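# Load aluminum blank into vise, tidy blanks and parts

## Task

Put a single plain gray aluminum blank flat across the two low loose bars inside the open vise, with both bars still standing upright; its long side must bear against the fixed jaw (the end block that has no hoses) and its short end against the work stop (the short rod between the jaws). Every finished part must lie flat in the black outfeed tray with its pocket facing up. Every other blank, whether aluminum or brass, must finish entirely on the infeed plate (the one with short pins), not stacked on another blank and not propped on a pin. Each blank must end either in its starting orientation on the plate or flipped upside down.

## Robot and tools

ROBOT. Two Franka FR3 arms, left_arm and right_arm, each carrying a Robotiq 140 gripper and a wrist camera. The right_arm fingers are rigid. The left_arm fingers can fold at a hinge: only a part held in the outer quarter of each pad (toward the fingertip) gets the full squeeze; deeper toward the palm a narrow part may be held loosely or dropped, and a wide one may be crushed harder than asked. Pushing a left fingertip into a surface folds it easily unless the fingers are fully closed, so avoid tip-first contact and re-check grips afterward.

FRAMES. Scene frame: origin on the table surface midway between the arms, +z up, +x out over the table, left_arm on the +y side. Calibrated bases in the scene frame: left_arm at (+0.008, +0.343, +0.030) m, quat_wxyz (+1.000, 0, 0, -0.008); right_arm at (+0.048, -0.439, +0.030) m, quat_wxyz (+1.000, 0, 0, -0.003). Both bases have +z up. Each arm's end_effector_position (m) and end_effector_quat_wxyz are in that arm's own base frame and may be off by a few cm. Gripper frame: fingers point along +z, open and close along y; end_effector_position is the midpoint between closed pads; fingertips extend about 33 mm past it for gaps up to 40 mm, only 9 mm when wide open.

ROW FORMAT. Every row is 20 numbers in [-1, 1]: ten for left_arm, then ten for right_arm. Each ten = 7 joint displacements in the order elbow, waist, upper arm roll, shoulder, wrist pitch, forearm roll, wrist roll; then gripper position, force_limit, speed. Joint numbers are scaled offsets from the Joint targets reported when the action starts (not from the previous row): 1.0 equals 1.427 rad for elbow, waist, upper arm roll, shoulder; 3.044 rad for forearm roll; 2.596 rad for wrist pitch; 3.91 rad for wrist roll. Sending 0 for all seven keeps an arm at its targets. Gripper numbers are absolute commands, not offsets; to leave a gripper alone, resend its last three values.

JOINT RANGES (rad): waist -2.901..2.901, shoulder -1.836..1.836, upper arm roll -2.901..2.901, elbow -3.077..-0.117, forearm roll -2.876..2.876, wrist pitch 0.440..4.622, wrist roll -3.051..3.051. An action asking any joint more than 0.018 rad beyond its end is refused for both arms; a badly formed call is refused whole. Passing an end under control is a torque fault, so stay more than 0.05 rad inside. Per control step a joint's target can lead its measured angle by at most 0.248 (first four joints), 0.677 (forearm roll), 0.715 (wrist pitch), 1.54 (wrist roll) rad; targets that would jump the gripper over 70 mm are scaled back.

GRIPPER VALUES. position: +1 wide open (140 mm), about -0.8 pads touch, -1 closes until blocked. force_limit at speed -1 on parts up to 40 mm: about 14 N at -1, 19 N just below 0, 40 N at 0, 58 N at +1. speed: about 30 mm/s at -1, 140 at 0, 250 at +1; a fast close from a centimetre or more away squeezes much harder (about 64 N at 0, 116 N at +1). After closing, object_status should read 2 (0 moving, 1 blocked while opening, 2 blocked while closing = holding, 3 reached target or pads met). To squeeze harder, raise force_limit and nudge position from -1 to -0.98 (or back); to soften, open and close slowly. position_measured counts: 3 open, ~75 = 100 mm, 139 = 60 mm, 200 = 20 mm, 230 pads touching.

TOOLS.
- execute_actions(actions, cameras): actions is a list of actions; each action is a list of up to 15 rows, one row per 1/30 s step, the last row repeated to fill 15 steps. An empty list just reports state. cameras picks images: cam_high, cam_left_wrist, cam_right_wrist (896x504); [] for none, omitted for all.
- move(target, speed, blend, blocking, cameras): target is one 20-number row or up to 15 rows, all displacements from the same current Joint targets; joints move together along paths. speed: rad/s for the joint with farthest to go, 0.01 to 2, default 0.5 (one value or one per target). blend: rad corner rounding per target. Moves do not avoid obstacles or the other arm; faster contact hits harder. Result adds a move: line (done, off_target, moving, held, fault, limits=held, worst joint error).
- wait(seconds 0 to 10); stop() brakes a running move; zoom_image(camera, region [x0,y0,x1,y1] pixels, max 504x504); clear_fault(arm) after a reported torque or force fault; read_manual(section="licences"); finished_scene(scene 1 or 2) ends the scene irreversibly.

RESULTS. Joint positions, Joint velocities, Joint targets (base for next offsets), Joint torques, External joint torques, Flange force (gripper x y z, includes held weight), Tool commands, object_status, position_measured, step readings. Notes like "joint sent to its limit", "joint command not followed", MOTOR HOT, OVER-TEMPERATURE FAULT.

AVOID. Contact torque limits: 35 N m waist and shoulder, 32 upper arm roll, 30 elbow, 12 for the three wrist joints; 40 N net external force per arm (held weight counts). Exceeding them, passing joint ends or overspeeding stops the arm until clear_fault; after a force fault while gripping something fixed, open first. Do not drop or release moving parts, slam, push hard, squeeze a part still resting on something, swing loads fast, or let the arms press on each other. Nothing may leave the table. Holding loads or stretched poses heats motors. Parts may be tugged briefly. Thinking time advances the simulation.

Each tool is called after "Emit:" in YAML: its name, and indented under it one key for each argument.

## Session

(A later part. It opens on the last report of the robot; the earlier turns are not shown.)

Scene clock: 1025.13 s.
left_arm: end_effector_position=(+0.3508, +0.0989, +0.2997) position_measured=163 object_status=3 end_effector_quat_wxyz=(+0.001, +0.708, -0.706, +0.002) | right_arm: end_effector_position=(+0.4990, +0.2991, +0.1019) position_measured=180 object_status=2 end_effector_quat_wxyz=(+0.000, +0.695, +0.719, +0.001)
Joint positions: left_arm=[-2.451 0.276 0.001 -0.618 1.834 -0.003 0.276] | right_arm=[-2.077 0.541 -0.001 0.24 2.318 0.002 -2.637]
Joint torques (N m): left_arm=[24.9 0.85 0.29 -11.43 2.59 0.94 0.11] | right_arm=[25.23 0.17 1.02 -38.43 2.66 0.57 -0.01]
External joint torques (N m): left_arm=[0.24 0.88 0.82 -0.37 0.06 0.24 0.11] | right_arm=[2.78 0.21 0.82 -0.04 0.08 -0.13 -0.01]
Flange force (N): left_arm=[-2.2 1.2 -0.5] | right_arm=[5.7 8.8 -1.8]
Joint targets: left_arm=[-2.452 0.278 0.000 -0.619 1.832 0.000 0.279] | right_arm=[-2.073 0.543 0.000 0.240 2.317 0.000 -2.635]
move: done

Emit:
move:
  target: [0,0,0,0,0,0,0,-0.27,-0.05,-1, 0.00069,0.00052,0,0.00047,-0.00012,0,0.00019,-1,-0.05,-1]
  speed: 0.01
  cameras: []

Emit:
move:
  target: [0,0,0,0,0,0,0,-0.27,-0.05,-1, 0.00069,0.00052,0,0.00047,-0.00012,0,0.00019,-1,-0.05,-1]
  speed: 0.01
  cameras: ["cam_right_wrist"]

Emit:
zoom_image:
  camera: "cam_right_wrist"
  region: [440, 70, 540, 170]

Scene clock: 1031.53 s.
left_arm: end_effector_position=(+0.3508, +0.0989, +0.2997) position_measured=163 object_status=3 end_effector_quat_wxyz=(+0.001, +0.708, -0.706, +0.002) | right_arm: end_effector_position=(+0.4990, +0.2992, +0.1018) position_measured=180 object_status=2 end_effector_quat_wxyz=(+0.000, +0.695, +0.719, +0.001)
Joint positions: left_arm=[-2.451 0.276 0.001 -0.618 1.834 -0.003 0.276] | right_arm=[-2.076 0.541 -0.001 0.241 2.318 0.002 -2.637]
Joint torques (N m): left_arm=[24.9 0.89 0.29 -11.44 2.58 0.95 0.06] | right_arm=[25.49 0.48 1.52 -38.26 2.73 0.56 -0.04]
External joint torques (N m): left_arm=[0.23 0.84 0.74 -0.39 0.05 0.24 0.06] | right_arm=[3.01 0.69 1.47 0.11 0.14 -0.14 -0.04]
Flange force (N): left_arm=[-1.9 1.3 -0.5] | right_arm=[7.1 9.5 -1.5]
Joint targets: left_arm=[-2.452 0.278 0.000 -0.619 1.832 0.000 0.279] | right_arm=[-2.072 0.543 0.000 0.240 2.317 0.000 -2.635]
move: done

Scene clock: 1032.23 s.
left_arm: end_effector_position=(+0.3508, +0.0989, +0.2997) position_measured=163 object_status=3 end_effector_quat_wxyz=(+0.001, +0.708, -0.706, +0.002) | right_arm: end_effector_position=(+0.4990, +0.2993, +0.1018) position_measured=180 object_status=2 end_effector_quat_wxyz=(+0.000, +0.695, +0.719, +0.000)
Joint positions: left_arm=[-2.451 0.276 0.001 -0.618 1.834 -0.003 0.276] | right_arm=[-2.075 0.541 -0.001 0.241 2.317 0.002 -2.636]
Joint torques (N m): left_arm=[24.84 0.89 0.3 -11.42 2.59 0.96 0.1] | right_arm=[25.4 0.92 1.92 -38.2 2.82 0.6 0.04]
External joint torques (N m): left_arm=[0.18 0.93 0.85 -0.39 0.06 0.25 0.1] | right_arm=[2.93 0.94 1.69 0.21 0.24 -0.1 0.04]
Flange force (N): left_arm=[-2.2 1.5 -0.3] | right_arm=[7.5 9.0 -1.1]
Joint targets: left_arm=[-2.452 0.278 0.000 -0.619 1.832 0.000 0.279] | right_arm=[-2.071 0.544 0.000 0.241 2.316 0.000 -2.634]
move: done
camera_calibration:
cam_right_wrist: T_world_to_cam=[[0.998692, 0.0505606, -0.00759251, -0.503249], [0.050069, -0.937113, 0.345417, 0.224378], [0.0103494, -0.345345, -0.938419, 0.329276], [0, 0, 0, 1]]
Images, in order: cam_right_wrist.

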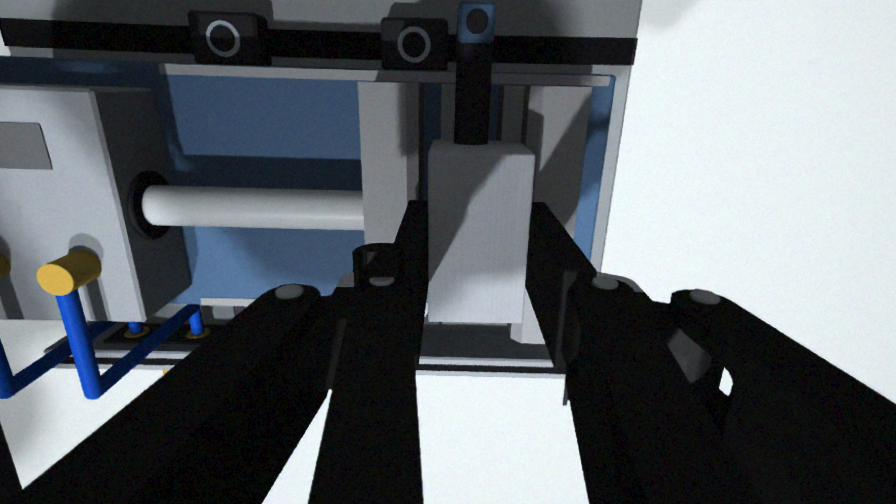

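Scaled by 5.040 from the camera's 896x504 image, which has a finer 1280x720 frame.

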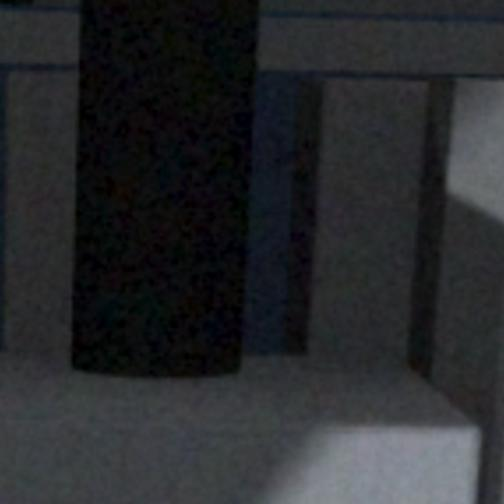

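Emit:
move:
  target: [0,0,0,0,0,0,0,-0.27,-0.05,-1, 0.00069,0.00052,0,0.00047,-0.00012,0,0.00019,-1,-0.05,-1]
  speed: 0.01
  cameras: []

Scene clock: 1039.70 s.
left_arm: end_effector_position=(+0.3508, +0.0989, +0.2997) position_measured=163 object_status=3 end_effector_quat_wxyz=(+0.001, +0.708, -0.706, +0.002) | right_arm: end_effector_position=(+0.4990, +0.2993, +0.1018) position_measured=180 object_status=2 end_effector_quat_wxyz=(+0.000, +0.695, +0.719, +0.000)
Joint positions: left_arm=[-2.451 0.276 0.001 -0.618 1.834 -0.003 0.276] | right_arm=[-2.074 0.541 -0.001 0.242 2.316 0.002 -2.636]
Joint torques (N m): left_arm=[24.83 0.83 0.31 -11.44 2.58 0.94 0.09] | right_arm=[25.43 1.43 2.35 -38.03 2.94 0.7 0.04]
External joint torques (N m): left_arm=[0.17 0.88 0.86 -0.42 0.05 0.24 0.09] | right_arm=[2.93 1.35 2.03 0.49 0.36 0 0.04]
Flange force (N): left_arm=[-2.1 1.6 -0.4] | right_arm=[8.4 9.3 -0.4]
Joint targets: left_arm=[-2.452 0.278 0.000 -0.619 1.832 0.000 0.279] | right_arm=[-2.070 0.545 0.000 0.242 2.316 0.000 -2.633]
move: done

Emit:
move:
  target: [0,0,0,0,0,0,0,-0.27,-0.05,-1, -0.0003,0,0,0.0008,0.0005,0,0,-1,-0.05,-1]
  speed: 0.01
  cameras: []

Emit:
move:
  target: [0,0,0,0,0,0,0,-0.27,-0.05,-1, -0.0003,0,0,0.0008,0.0005,0,0,-1,-0.05,-1]
  speed: 0.01
  cameras: []

Scene clock: 1056.97 s.
left_arm: end_effector_position=(+0.3508, +0.0989, +0.2997) position_measured=163 object_status=3 end_effector_quat_wxyz=(+0.001, +0.708, -0.706, +0.002) | right_arm: end_effector_position=(+0.4988, +0.2993, +0.1013) position_measured=180 object_status=2 end_effector_quat_wxyz=(+0.000, +0.695, +0.719, -0.001)
Joint positions: left_arm=[-2.451 0.276 0.001 -0.618 1.834 -0.003 0.276] | right_arm=[-2.074 0.542 -0.001 0.243 2.315 0.001 -2.636]
Joint torques (N m): left_arm=[24.85 0.84 0.34 -11.41 2.6 0.95 0.08] | right_arm=[25.01 1.26 2.11 -38.18 2.94 0.76 0.11]
External joint torques (N m): left_arm=[0.06 0.83 0.83 -0.2 0.05 0.24 0.08] | right_arm=[2.65 1.28 1.89 0.17 0.37 0.06 0.11]
Flange force (N): left_arm=[-2.1 1.1 -0.1] | right_arm=[7.4 7.6 -0.7]
Joint targets: left_arm=[-2.452 0.278 0.000 -0.619 1.832 0.000 0.279] | right_arm=[-2.071 0.545 0.000 0.243 2.317 0.000 -2.633]
move: done

Scene clock: 1057.67 s.
left_arm: end_effector_position=(+0.3508, +0.0989, +0.2997) position_measured=163 object_status=3 end_effector_quat_wxyz=(+0.001, +0.708, -0.706, +0.002) | right_arm: end_effector_position=(+0.4988, +0.2993, +0.1012) position_measured=180 object_status=2 end_effector_quat_wxyz=(+0.000, +0.695, +0.719, -0.001)
Joint positions: left_arm=[-2.451 0.276 0.001 -0.618 1.834 -0.003 0.276] | right_arm=[-2.074 0.542 -0.001 0.243 2.315 0.001 -2.636]
Joint torques (N m): left_arm=[24.91 0.86 0.3 -11.43 2.59 0.95 0.11] | right_arm=[24.75 1.12 2.27 -37.66 3.05 0.77 0.07]
External joint torques (N m): left_arm=[0.26 0.82 0.77 -0.4 0.06 0.24 0.11] | right_arm=[2.35 1.12 2.04 0.72 0.48 0.07 0.07]
Flange force (N): left_arm=[-2.0 1.3 -0.5] | right_arm=[7.3 7.8 0.6]
Joint targets: left_arm=[-2.452 0.278 0.000 -0.619 1.832 0.000 0.279] | right_arm=[-2.071 0.545 0.000 0.244 2.319 0.000 -2.633]
move: done

Emit:
move:
  target: [0,0,0,0,0,0,0,-0.27,-0.05,-1, -0.0003,0,0,0.0008,0.0005,0,0,-1,-0.05,-1]
  speed: 0.01
  cameras: []

Emit:
move:
  target: [0,0,0,0,0,0,0,-0.27,-0.05,-1, -0.0003,0,0,0.0008,0.0005,0,0,-1,-0.05,-1]
  speed: 0.01
  cameras: ["cam_right_wrist"]

Emit:
zoom_image:
  camera: "cam_right_wrist"
  region: [440, 70, 540, 170]

Scene clock: 1061.23 s.
left_arm: end_effector_position=(+0.3508, +0.0989, +0.2997) position_measured=163 object_status=3 end_effector_quat_wxyz=(+0.001, +0.708, -0.706, +0.002) | right_arm: end_effector_position=(+0.4988, +0.2993, +0.1012) position_measured=180 object_status=2 end_effector_quat_wxyz=(+0.000, +0.695, +0.719, -0.001)
Joint positions: left_arm=[-2.451 0.276 0.001 -0.618 1.834 -0.003 0.276] | right_arm=[-2.074 0.542 -0.001 0.243 2.315 0.001 -2.636]
Joint torques (N m): left_arm=[24.89 0.84 0.33 -11.39 2.59 0.95 0.12] | right_arm=[24.46 1.27 2.19 -36.92 3.18 0.8 0.09]
External joint torques (N m): left_arm=[0.15 0.82 0.82 -0.2 0.05 0.25 0.12] | right_arm=[2.07 1.3 1.98 1.43 0.6 0.1 0.09]
Flange force (N): left_arm=[-2.2 0.9 -0.3] | right_arm=[7.8 8.3 2.2]
Joint targets: left_arm=[-2.452 0.278 0.000 -0.619 1.832 0.000 0.279] | right_arm=[-2.072 0.545 0.000 0.245 2.320 0.000 -2.633]
move: done

Scene clock: 1061.93 s.
left_arm: end_effector_position=(+0.3508, +0.0989, +0.2997) position_measured=163 object_status=3 end_effector_quat_wxyz=(+0.001, +0.708, -0.706, +0.002) | right_arm: end_effector_position=(+0.4988, +0.2993, +0.1012) position_measured=180 object_status=2 end_effector_quat_wxyz=(+0.000, +0.695, +0.719, -0.001)
Joint positions: left_arm=[-2.451 0.276 0.001 -0.618 1.834 -0.003 0.276] | right_arm=[-2.074 0.542 -0.001 0.243 2.315 0.001 -2.636]
Joint torques (N m): left_arm=[24.87 0.81 0.29 -11.41 2.59 0.94 0.1] | right_arm=[24.15 1.22 2.38 -36.41 3.22 0.78 0.04]
External joint torques (N m): left_arm=[0.19 0.88 0.87 -0.39 0.05 0.24 0.1] | right_arm=[1.77 1.08 2 1.93 0.66 0.08 0.04]
Flange force (N): left_arm=[-2.2 1.5 -0.4] | right_arm=[7.6 8.5 3.3]
Joint targets: left_arm=[-2.452 0.278 0.000 -0.619 1.832 0.000 0.279] | right_arm=[-2.072 0.545 0.000 0.246 2.321 0.000 -2.633]
move: done
camera_calibration:
cam_right_wrist: T_world_to_cam=[[0.99866, 0.0509552, -0.00902093, -0.503013], [0.0509197, -0.936581, 0.346733, 0.223937], [0.009219, -0.346728, -0.937921, 0.329618], [0, 0, 0, 1]]
Images, in order: cam_right_wrist.

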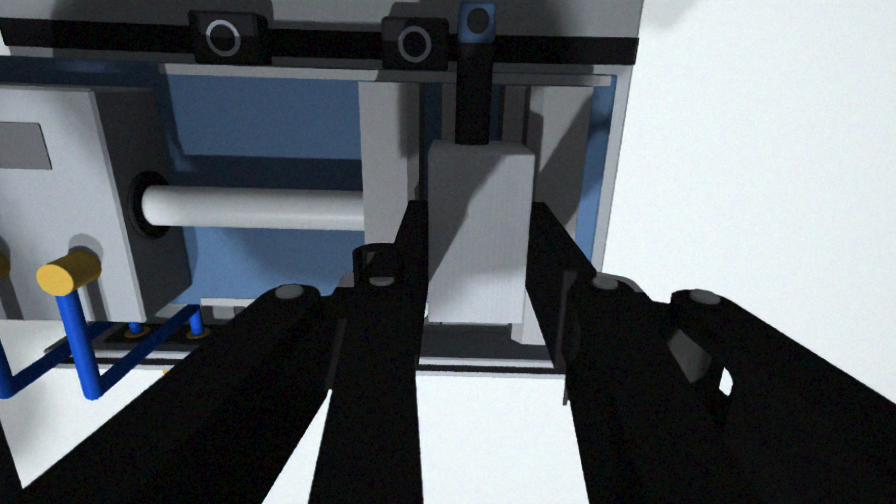

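Scaled by 5.040 from the camera's 896x504 image, which has a finer 1280x720 frame.

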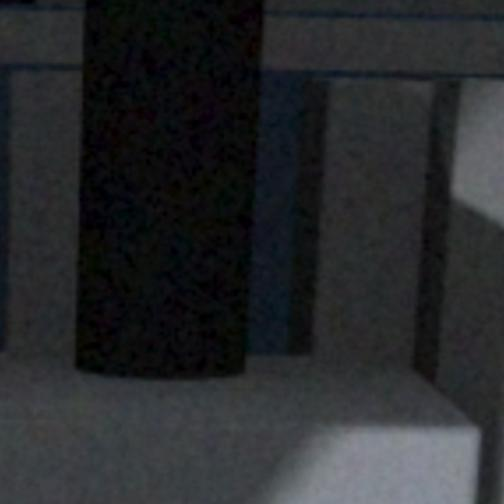

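Emit:
move:
  target: [0,0,0,0,0,0,0,-0.27,-0.05,-1, 0,0,0,0,0,0,0,-0.27,-0.05,-1]
  speed: 0.01
  cameras: ["cam_right_wrist"]

Emit:
zoom_image:
  camera: "cam_right_wrist"
  region: [400, 70, 560, 330]

Scene clock: 1070.93 s.
left_arm: end_effector_position=(+0.3508, +0.0989, +0.2997) position_measured=163 object_status=3 end_effector_quat_wxyz=(+0.001, +0.708, -0.706, +0.002) | right_arm: end_effector_position=(+0.4985, +0.3002, +0.1004) position_measured=163 object_status=0 end_effector_quat_wxyz=(+0.000, +0.695, +0.719, -0.001)
Joint positions: left_arm=[-2.451 0.276 0.001 -0.618 1.834 -0.003 0.276] | right_arm=[-2.073 0.543 -0.001 0.245 2.317 0.001 -2.636]
Joint torques (N m): left_arm=[24.88 0.85 0.32 -11.42 2.59 0.93 0.07] | right_arm=[24.03 0.12 1.06 -37.3 2.8 0.73 0.12]
External joint torques (N m): left_arm=[0.26 0.89 0.86 -0.45 0.07 0.23 0.07] | right_arm=[1.48 0.21 0.9 1.43 0.21 0.02 0.12]
Flange force (N): left_arm=[-2.1 1.5 -0.6] | right_arm=[5.4 7.6 1.7]
Joint targets: left_arm=[-2.452 0.278 0.000 -0.619 1.832 0.000 0.279] | right_arm=[-2.072 0.545 0.000 0.246 2.321 0.000 -2.633]
move: done
camera_calibration:
cam_right_wrist: T_world_to_cam=[[0.998581, 0.0525083, -0.00885569, -0.503234], [0.0523196, -0.936526, 0.346674, 0.224322], [0.00990966, -0.346645, -0.937944, 0.32885], [0, 0, 0, 1]]
Images, in order: cam_right_wrist.

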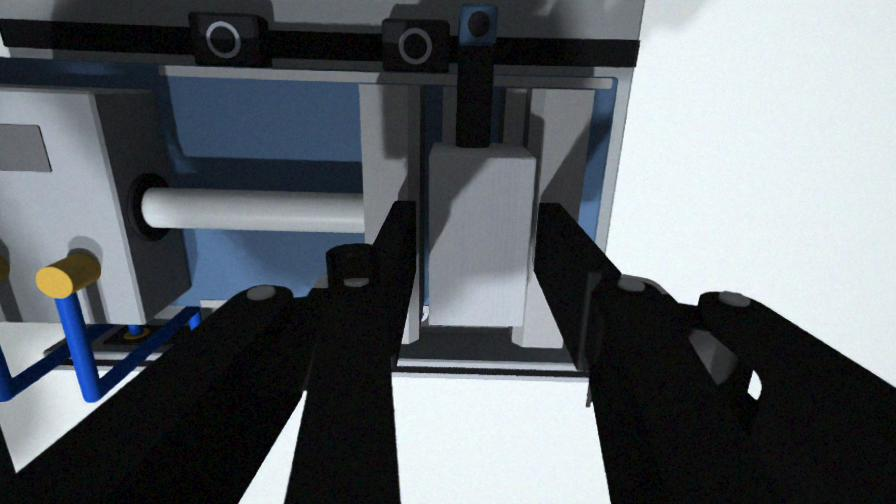

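Scaled by 1.938 from the camera's 896x504 image, which has a finer 1280x720 frame.

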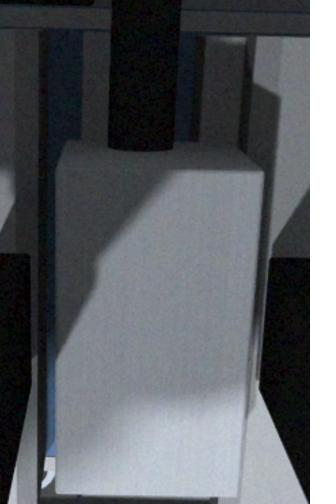

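Emit:
move:
  target:
    - [0,0,0,0,0,0,0,-0.27,-0.05,-1, 0.01769,0,0,-0.03276,-0.0285,0,0,-0.27,-0.05,-1]
    - [0,0,0,0,0,0,0,-0.27,-0.05,-1, 0.07528,0,0,-0.0895,-0.09135,0,0,-0.27,-0.05,-1]
  speed: [0.05,0.25]
  blend: [0.01,0]
  cameras: ["cam_high","cam_right_wrist"]

Emit:
zoom_image:
  camera: "cam_right_wrist"
  region: [390, 60, 570, 260]

Scene clock: 1084.40 s.
left_arm: end_effector_position=(+0.3508, +0.0989, +0.2997) position_measured=163 object_status=3 end_effector_quat_wxyz=(+0.001, +0.708, -0.706, +0.002) | right_arm: end_effector_position=(+0.5002, +0.3014, +0.2026) position_measured=163 object_status=3 end_effector_quat_wxyz=(+0.000, +0.694, +0.720, +0.003)
Joint positions: left_arm=[-2.451 0.276 0.001 -0.618 1.834 -0.003 0.276] | right_arm=[-1.966 0.543 -0.001 0.118 2.089 0.001 -2.636]
Joint velocities: left_arm=[within noise] | right_arm=[0.001 -0.002 0 -0.001 -0.004 0.001 0.001]
Joint torques (N m): left_arm=[24.88 0.86 0.27 -11.42 2.6 0.94 0.09] | right_arm=[25.67 0.06 0.9 -35.52 2.32 0.84 0.11]
External joint torques (N m): left_arm=[0.23 0.83 0.73 -0.36 0.07 0.23 0.09] | right_arm=[1.3 0.05 0.78 0.85 -0.28 0.01 0.11]
Flange force (N): left_arm=[-2.0 1.2 -0.4] | right_arm=[4.5 6.4 -1.8]
Joint targets: left_arm=[-2.452 0.278 0.000 -0.619 1.832 0.000 0.279] | right_arm=[-1.965 0.545 0.000 0.119 2.084 0.000 -2.633]
move: done; blend cut to 0 rad at target 1
camera_calibration:
cam_right_wrist: T_world_to_cam=[[0.998601, 0.0527899, -0.00289017, -0.505401], [0.050572, -0.937848, 0.343342, 0.191881], [0.0154145, -0.343008, -0.939206, 0.421504], [0, 0, 0, 1]]
Images, in order: cam_high, cam_right_wrist.

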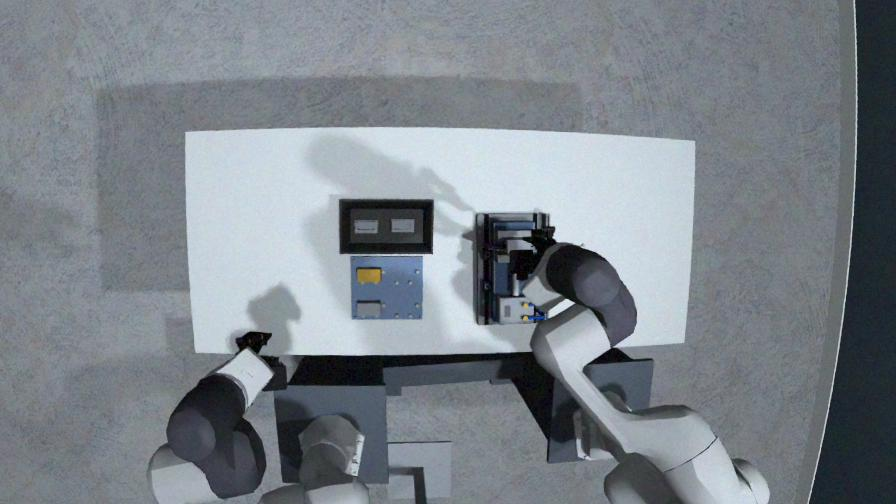

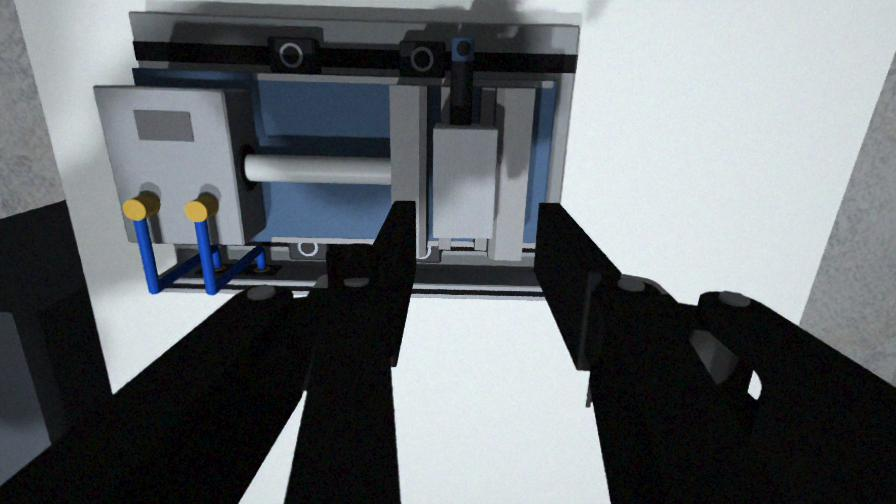

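Scaled by 2.520 from the camera's 896x504 image, which has a finer 1280x720 frame.

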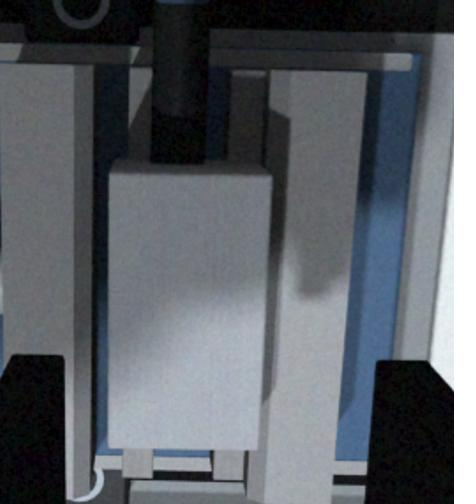

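Emit:
zoom_image:
  camera: "cam_right_wrist"
  region: [470, 90, 550, 190]

Emit:
zoom_image:
  camera: "cam_right_wrist"
  region: [470, 180, 550, 270]

Emit:
zoom_image:
  camera: "cam_right_wrist"
  region: [420, 90, 500, 150]

Scaled by 5.040 from the camera's 896x504 image, which has a finer 1280x720 frame.

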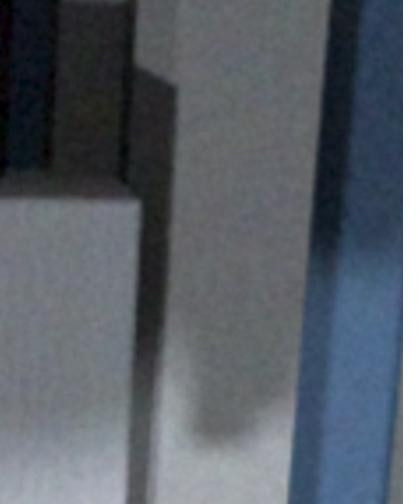

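Scaled by 5.600 from the camera's 896x504 image, which has a finer 1280x720 frame.

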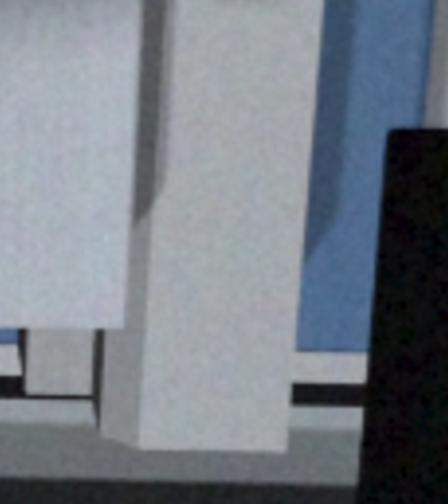

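Scaled by 6.300 from the camera's 896x504 image, which has a finer 1280x720 frame.

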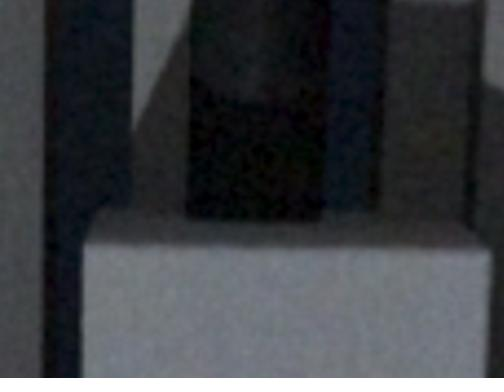

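Emit:
move:
  target: [0,0,0,0,0,0,0,-0.27,-0.05,-1, -0.00648,-0.03858,0,0.06683,0.04261,0,-0.01359,-0.27,-0.05,-1]
  speed: 0.15
  cameras: ["cam_right_wrist"]

Emit:
zoom_image:
  camera: "cam_right_wrist"
  region: [400, 40, 520, 140]

Emit:
zoom_image:
  camera: "cam_right_wrist"
  region: [400, 120, 520, 240]

Scene clock: 1130.03 s.
left_arm: end_effector_position=(+0.3508, +0.0989, +0.2997) position_measured=163 object_status=3 end_effector_quat_wxyz=(+0.001, +0.708, -0.706, +0.002) | right_arm: end_effector_position=(+0.5272, +0.2817, +0.1516) position_measured=163 object_status=3 end_effector_quat_wxyz=(+0.000, +0.697, +0.717, +0.002)
Joint positions: left_arm=[-2.451 0.276 0.001 -0.618 1.834 -0.003 0.276] | right_arm=[-1.973 0.491 -0.001 0.214 2.19 0.001 -2.681]
Joint velocities: left_arm=[within noise] | right_arm=[0 -0.001 0 0 0.003 -0.001 -0.005]
Joint torques (N m): left_arm=[24.87 0.86 0.32 -11.39 2.6 0.94 0.09] | right_arm=[25 -0.65 0.97 -38.05 2.77 0.83 -0.12]
External joint torques (N m): left_arm=[0.18 0.92 0.87 -0.3 0.07 0.24 0.09] | right_arm=[1.54 -0.54 0.85 0.39 0.21 0.05 -0.12]
Flange force (N): left_arm=[-2.3 1.2 -0.3] | right_arm=[2.9 6.3 -0.7]
Joint targets: left_arm=[-2.452 0.278 0.000 -0.619 1.832 0.000 0.279] | right_arm=[-1.974 0.490 0.000 0.214 2.195 0.000 -2.686]
move: done
camera_calibration:
cam_right_wrist: T_world_to_cam=[[0.998894, 0.0467788, -0.00481143, -0.5296], [0.0455709, -0.937661, 0.344552, 0.191997], [0.0116062, -0.34439, -0.938755, 0.368719], [0, 0, 0, 1]]
Images, in order: cam_right_wrist.

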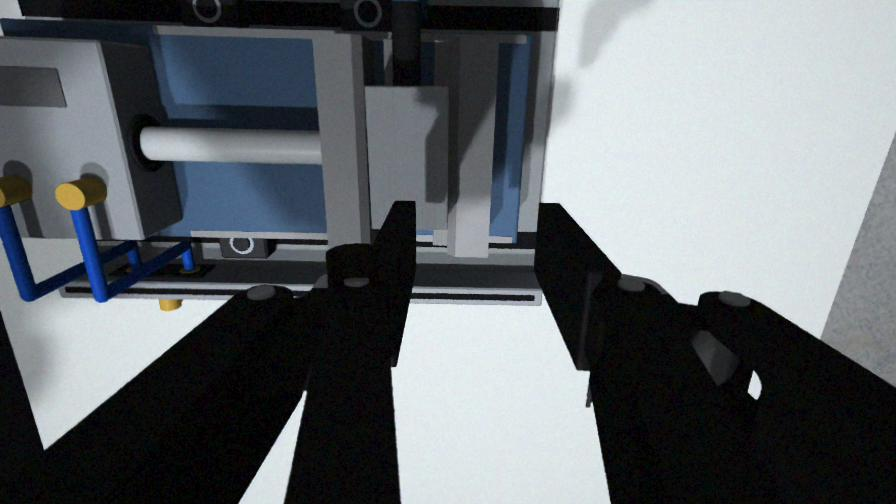

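Scaled by 4.200 from the camera's 896x504 image, which has a finer 1280x720 frame.

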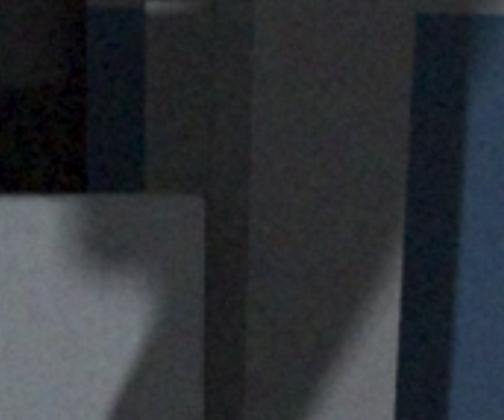

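Scaled by 4.200 from the camera's 896x504 image, which has a finer 1280x720 frame.

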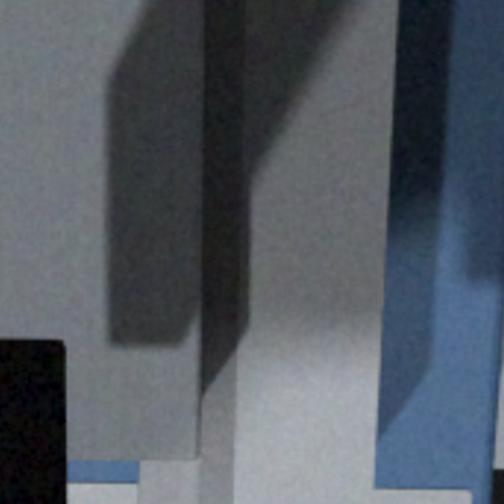

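Emit:
zoom_image:
  camera: "cam_right_wrist"
  region: [370, 60, 450, 110]

Emit:
zoom_image:
  camera: "cam_right_wrist"
  region: [360, 30, 460, 130]

Scaled by 6.300 from the camera's 896x504 image, which has a finer 1280x720 frame.

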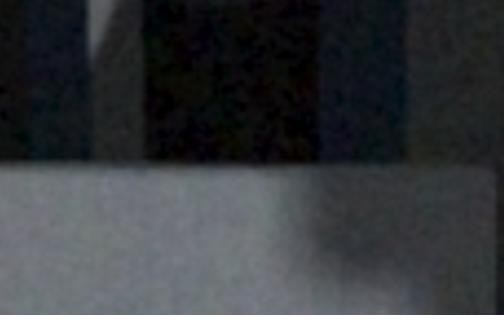

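Scaled by 5.040 from the camera's 896x504 image, which has a finer 1280x720 frame.

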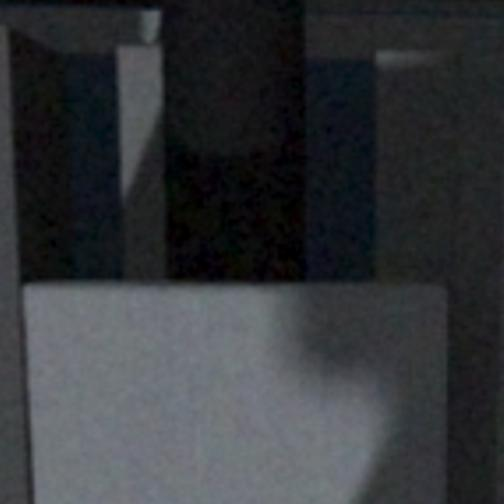

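Emit:
move:
  target:
    - [0,0,0,0,0,0,0,-0.27,-0.05,-1, -0.02859,0.0473,0,0.00869,0.01968,0,0.01957,-0.27,-0.05,-1]
    - [0,0,0,0,0,0,0,-0.27,-0.05,-1, -0.04408,0.0473,0,0.03693,0.04376,0,0.01957,-0.27,-0.05,-1]
  speed: [0.15,0.06]
  blend: [0,0]
  cameras: ["cam_right_wrist"]

Emit:
zoom_image:
  camera: "cam_right_wrist"
  region: [390, 100, 570, 350]

Scene clock: 1186.77 s.
left_arm: end_effector_position=(+0.3508, +0.0989, +0.2997) position_measured=163 object_status=3 end_effector_quat_wxyz=(+0.001, +0.708, -0.706, +0.002) | right_arm: end_effector_position=(+0.5031, +0.3129, +0.1034) position_measured=163 object_status=3 end_effector_quat_wxyz=(+0.000, +0.698, +0.716, +0.001)
Joint positions: left_arm=[-2.451 0.276 0.001 -0.618 1.834 -0.003 0.276] | right_arm=[-2.035 0.556 0 0.265 2.303 0.001 -2.613]
Joint velocities: left_arm=[within noise] | right_arm=[0 -0.001 0 0.001 0.004 0 -0.001]
Joint torques (N m): left_arm=[24.87 0.87 0.28 -11.41 2.6 0.94 0.1] | right_arm=[23.66 -0.18 1.06 -38.45 2.76 0.75 0.1]
External joint torques (N m): left_arm=[0.11 0.92 0.85 -0.26 0.06 0.24 0.1] | right_arm=[1.19 -0.24 0.73 0.66 0.2 0.04 0.1]
Flange force (N): left_arm=[-2.2 1.2 -0.2] | right_arm=[3.4 5.2 0.6]
Joint targets: left_arm=[-2.452 0.278 0.000 -0.619 1.832 0.000 0.279] | right_arm=[-2.037 0.557 0.000 0.267 2.308 0.000 -2.610]
move: done
camera_calibration:
cam_right_wrist: T_world_to_cam=[[0.999022, 0.04384, -0.00568331, -0.506319], [0.0431112, -0.937732, 0.344673, 0.240167], [0.00978107, -0.344582, -0.938705, 0.335433], [0, 0, 0, 1]]
Images, in order: cam_right_wrist.

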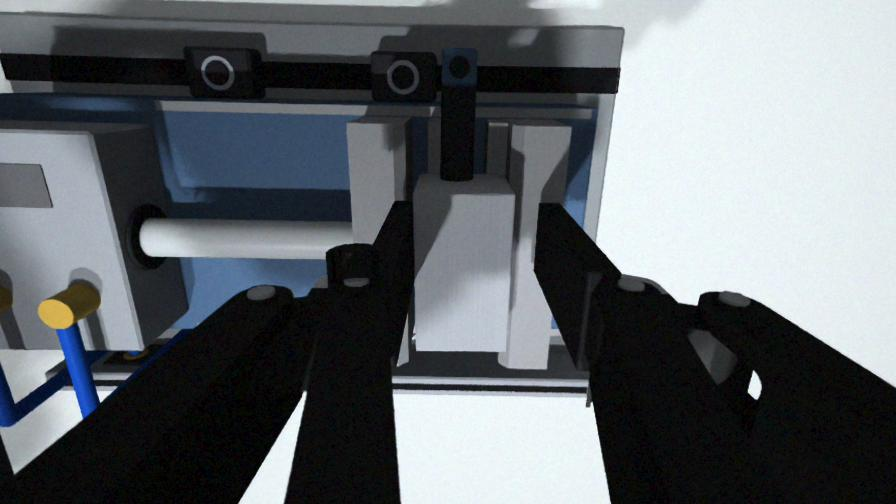

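Scaled by 2.016 from the camera's 896x504 image, which has a finer 1280x720 frame.

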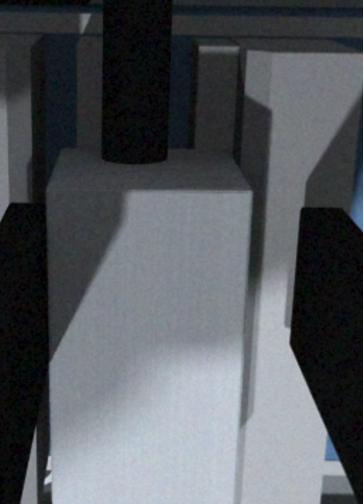

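Emit:
move:
  target: [0,0,0,0,0,0,0,-0.27,-0.05,-1, 0.00480,-0.00308,0,0.00180,-0.0030,0,-0.0014,-0.27,-0.05,-1]
  speed: 0.01
  cameras: []

Scene clock: 1194.93 s.
left_arm: end_effector_position=(+0.3508, +0.0989, +0.2997) position_measured=163 object_status=3 end_effector_quat_wxyz=(+0.001, +0.708, -0.706, +0.002) | right_arm: end_effector_position=(+0.5040, +0.3130, +0.1031) position_measured=163 object_status=3 end_effector_quat_wxyz=(+0.000, +0.698, +0.716, +0.001)
Joint positions: left_arm=[-2.451 0.276 0.001 -0.618 1.834 -0.003 0.276] | right_arm=[-2.032 0.556 0 0.268 2.303 0.001 -2.613]
Joint torques (N m): left_arm=[24.85 0.82 0.31 -11.4 2.59 0.94 0.08] | right_arm=[24.71 -1.42 0.3 -38.66 2.47 0.42 -0.19]
External joint torques (N m): left_arm=[0.1 0.76 0.74 -0.3 0.05 0.23 0.08] | right_arm=[2.03 -1.55 -0.1 0.83 -0.13 -0.29 -0.19]
Flange force (N): left_arm=[-1.9 1.3 -0.2] | right_arm=[3.4 10.0 -0.4]
Joint targets: left_arm=[-2.452 0.278 0.000 -0.619 1.832 0.000 0.279] | right_arm=[-2.030 0.553 0.000 0.269 2.301 0.000 -2.615]
move: done

Emit:
move:
  target: [0,0,0,0,0,0,0,-0.27,-0.05,-1, 0.00235,-0.0007,0,0.00158,-0.00042,0,-0.00023,-0.27,-0.05,-1]
  speed: 0.01
  cameras: ["cam_right_wrist"]

Emit:
zoom_image:
  camera: "cam_right_wrist"
  region: [390, 130, 570, 280]

Scene clock: 1199.07 s.
left_arm: end_effector_position=(+0.3508, +0.0989, +0.2997) position_measured=163 object_status=3 end_effector_quat_wxyz=(+0.001, +0.708, -0.706, +0.002) | right_arm: end_effector_position=(+0.5041, +0.3131, +0.1030) position_measured=163 object_status=3 end_effector_quat_wxyz=(+0.000, +0.698, +0.716, +0.000)
Joint positions: left_arm=[-2.451 0.276 0.001 -0.618 1.834 -0.003 0.276] | right_arm=[-2.029 0.555 0 0.27 2.3 0.001 -2.613]
Joint torques (N m): left_arm=[24.84 0.91 0.32 -11.4 2.61 0.94 0.09] | right_arm=[25.2 -2 0.19 -38.21 2.84 0.31 -0.22]
External joint torques (N m): left_arm=[0.23 0.98 0.9 -0.45 0.08 0.24 0.09] | right_arm=[2.62 -2 -0.1 1.18 0.27 -0.4 -0.22]
Flange force (N): left_arm=[-2.3 1.5 -0.4] | right_arm=[4.4 12.7 0.6]
Joint targets: left_arm=[-2.452 0.278 0.000 -0.619 1.832 0.000 0.279] | right_arm=[-2.027 0.552 0.000 0.271 2.299 0.000 -2.616]
move: done
camera_calibration:
cam_right_wrist: T_world_to_cam=[[0.99904, 0.0431823, -0.0074096, -0.506903], [0.0430816, -0.937422, 0.345521, 0.240272], [0.00797448, -0.345508, -0.938382, 0.33635], [0, 0, 0, 1]]
Images, in order: cam_right_wrist.

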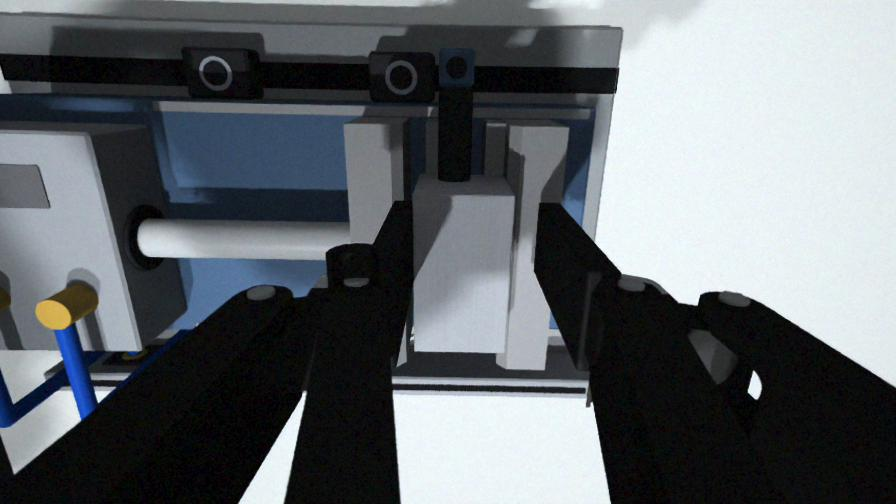

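Scaled by 2.800 from the camera's 896x504 image, which has a finer 1280x720 frame.

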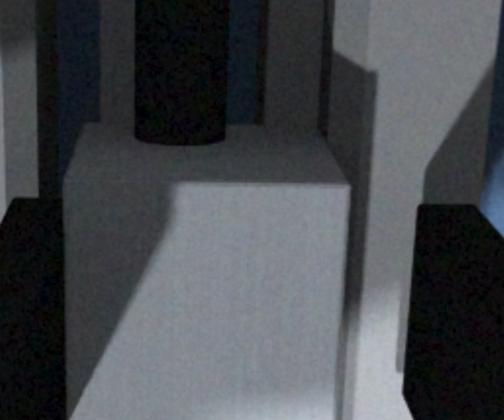

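Emit:
zoom_image:
  camera: "cam_right_wrist"
  region: [475, 120, 555, 220]

Emit:
move:
  target: [0,0,0,0,0,0,0,-0.27,-0.05,-1, 0.00176,-0.0005,0,0.00119,-0.00032,0,-0.00017,-0.27,-0.05,-1]
  speed: 0.01
  cameras: ["cam_right_wrist"]

Emit:
zoom_image:
  camera: "cam_right_wrist"
  region: [475, 120, 555, 220]

Scaled by 5.040 from the camera's 896x504 image, which has a finer 1280x720 frame.

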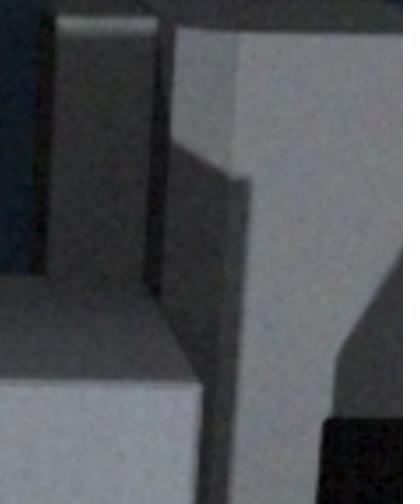

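Scene clock: 1204.63 s.
left_arm: end_effector_position=(+0.3508, +0.0989, +0.2997) position_measured=163 object_status=3 end_effector_quat_wxyz=(+0.001, +0.708, -0.706, +0.001) | right_arm: end_effector_position=(+0.5041, +0.3131, +0.1030) position_measured=163 object_status=3 end_effector_quat_wxyz=(-0.001, +0.698, +0.716, +0.000)
Joint positions: left_arm=[-2.451 0.276 0.001 -0.618 1.834 -0.003 0.276] | right_arm=[-2.027 0.555 0.001 0.271 2.297 0.001 -2.613]
Joint torques (N m): left_arm=[24.86 0.81 0.31 -11.43 2.6 0.93 0.09] | right_arm=[25.21 -2.21 0.02 -38.06 3.01 0.22 -0.25]
External joint torques (N m): left_arm=[0.18 0.86 0.88 -0.4 0.07 0.23 0.09] | right_arm=[2.55 -2.28 -0.33 1.51 0.43 -0.49 -0.25]
Flange force (N): left_arm=[-2.1 1.5 -0.3] | right_arm=[4.1 13.2 1.4]
Joint targets: left_arm=[-2.452 0.278 0.000 -0.619 1.832 0.000 0.279] | right_arm=[-2.024 0.551 0.000 0.273 2.299 0.000 -2.617]
move: done
camera_calibration:
cam_right_wrist: T_world_to_cam=[[0.99903, 0.0431266, -0.00885918, -0.506783], [0.0435256, -0.937162, 0.346169, 0.239933], [0.00662662, -0.346219, -0.93813, 0.33719], [0, 0, 0, 1]]
Images, in order: cam_right_wrist.

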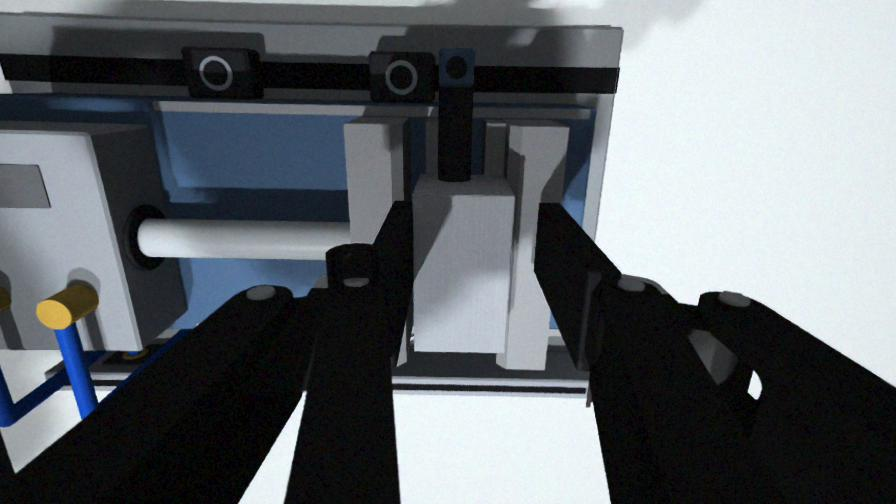

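Scaled by 5.040 from the camera's 896x504 image, which has a finer 1280x720 frame.

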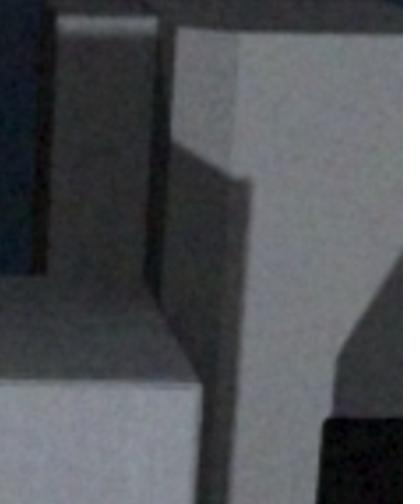

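Emit:
move:
  target:
    - [0,0,0,0,0,0,0,-0.27,-0.05,-1, -0.00806,0.00434,0,-0.00561,0.00104,0,0.00077,-0.27,-0.05,-1]
    - [0,0,0,0,0,0,0,-0.27,-0.05,-1, 0.01612,0.00434,0,-0.04184,-0.03093,0,0.00077,-0.27,-0.05,-1]
    - [0,0,0,0,0,0,0,-0.27,-0.05,-1, 0.06685,0.00434,0,-0.08816,-0.08448,0,0.00077,-0.27,-0.05,-1]
  speed: [0.02,0.08,0.25]
  blend: [0,0.02,0]
  cameras: ["cam_right_wrist"]

Emit:
zoom_image:
  camera: "cam_right_wrist"
  region: [380, 80, 560, 280]

Scene clock: 1220.03 s.
left_arm: end_effector_position=(+0.3508, +0.0989, +0.2997) position_measured=163 object_status=3 end_effector_quat_wxyz=(+0.001, +0.708, -0.706, +0.001) | right_arm: end_effector_position=(+0.5045, +0.3142, +0.2021) position_measured=163 object_status=3 end_effector_quat_wxyz=(+0.000, +0.697, +0.717, +0.004)
Joint positions: left_arm=[-2.451 0.276 0.001 -0.618 1.834 -0.003 0.276] | right_arm=[-1.93 0.556 0.001 0.147 2.084 0.001 -2.613]
Joint velocities: left_arm=[within noise] | right_arm=[0.001 -0.001 -0.001 -0.001 -0.004 0 0]
Joint torques (N m): left_arm=[24.86 0.87 0.24 -11.41 2.6 0.95 0.14] | right_arm=[25.71 -0.09 0.88 -36.44 2.3 0.86 -0.1]
External joint torques (N m): left_arm=[0.26 0.9 0.77 -0.47 0.07 0.25 0.14] | right_arm=[1.42 -0.07 0.74 0.67 -0.3 0.03 -0.11]
Flange force (N): left_arm=[-2.1 1.5 -0.5] | right_arm=[4.2 6.7 -2.1]
Joint targets: left_arm=[-2.452 0.278 0.000 -0.619 1.832 0.000 0.279] | right_arm=[-1.929 0.557 0.000 0.147 2.079 0.000 -2.614]
move: done
camera_calibration:
cam_right_wrist: T_world_to_cam=[[0.999002, 0.0446627, -0.000846076, -0.508364], [0.0422611, -0.938808, 0.341838, 0.208698], [0.0144731, -0.341532, -0.939759, 0.425469], [0, 0, 0, 1]]
Images, in order: cam_right_wrist.

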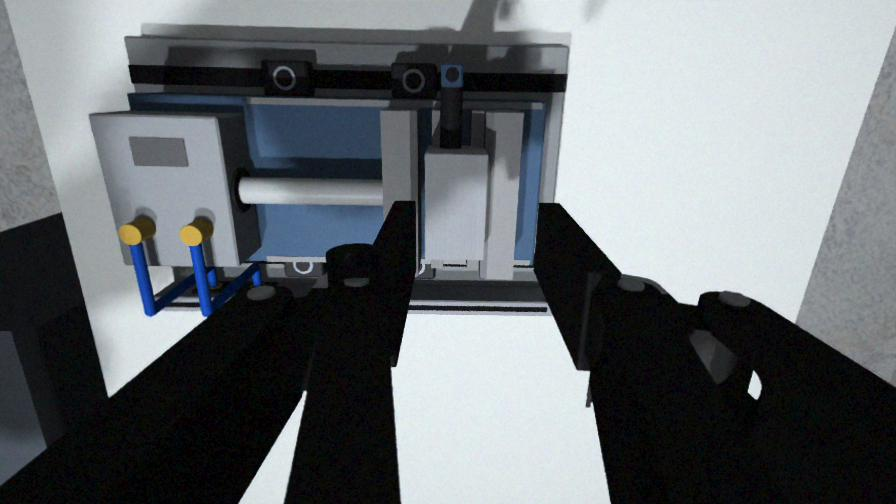

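Scaled by 2.520 from the camera's 896x504 image, which has a finer 1280x720 frame.

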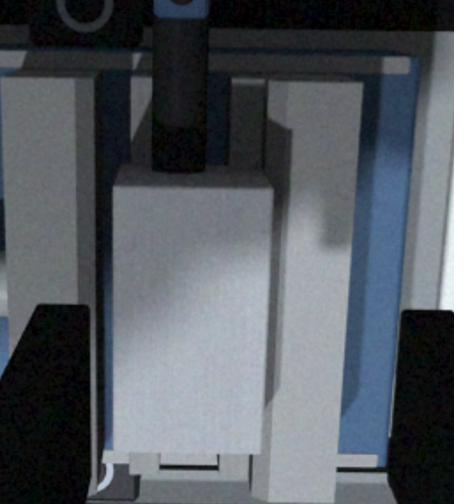

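Emit:
execute_actions:
  actions: []
  cameras: ["cam_high"]

Emit:
zoom_image:
  camera: "cam_high"
  region: [320, 180, 460, 340]

Scene clock: 1224.00 s.
left_arm: end_effector_position=(+0.3508, +0.0989, +0.2997) position_measured=163 object_status=3 end_effector_quat_wxyz=(+0.001, +0.708, -0.706, +0.001) | right_arm: end_effector_position=(+0.5042, +0.3141, +0.2020) position_measured=163 object_status=3 end_effector_quat_wxyz=(+0.000, +0.697, +0.717, +0.004)
Joint names: [elbow, waist, upper arm roll, shoulder, wrist pitch, forearm roll, wrist roll]
Joint positions: left_arm=[-2.451 0.276 0.001 -0.618 1.834 -0.003 0.276] | right_arm=[-1.93 0.556 0.001 0.147 2.083 0.001 -2.613]
Joint velocities: within noise
Joint torques (N m): left_arm=[24.87 0.84 0.28 -11.4 2.6 0.95 0.09] | right_arm=[25.73 -0.04 0.96 -36.46 2.34 0.86 -0.12]
External joint torques (N m): left_arm=[0.15 0.84 0.77 -0.31 0.06 0.24 0.09] | right_arm=[1.33 -0.06 0.79 0.89 -0.27 0.03 -0.12]
Flange force (N): left_arm=[-2.0 1.2 -0.3] | right_arm=[4.4 6.9 -1.7]
Joint targets: left_arm=[-2.452 0.278 0.000 -0.619 1.832 0.000 0.279] | right_arm=[-1.929 0.557 0.000 0.147 2.079 0.000 -2.614]
Tool commands: left_gripper/position=-0.27 left_gripper/force_limit=-0.05 left_gripper/speed=-1.0 right_gripper/position=-0.27 right_gripper/force_limit=-0.05 right_gripper/speed=-1.0
Images, in order (width x height): cam_high 896x504.

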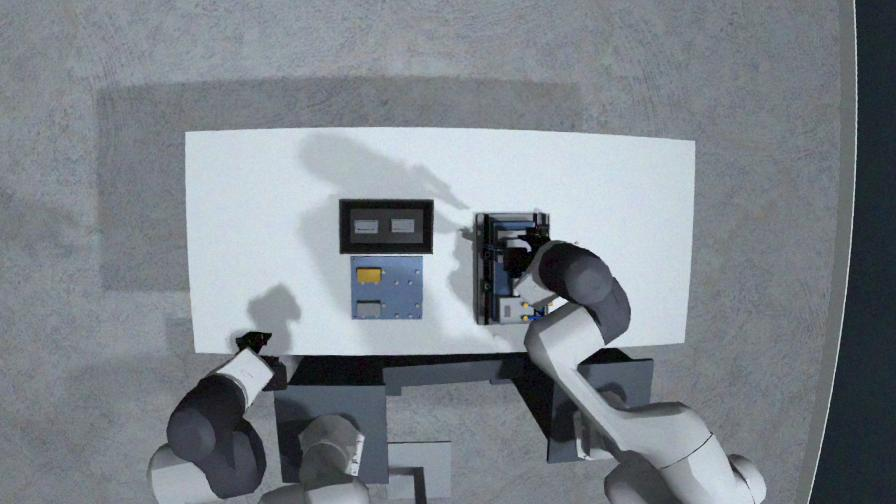

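Scaled by 3.150 from the camera's 896x504 image, which has a finer 1280x720 frame.

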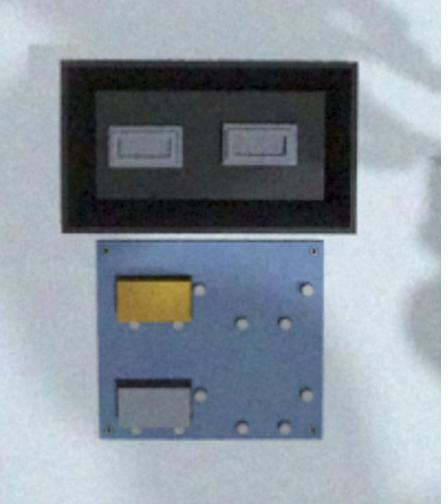

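Emit:
finished_scene:
  scene: 1

The scene is finished: the task was done.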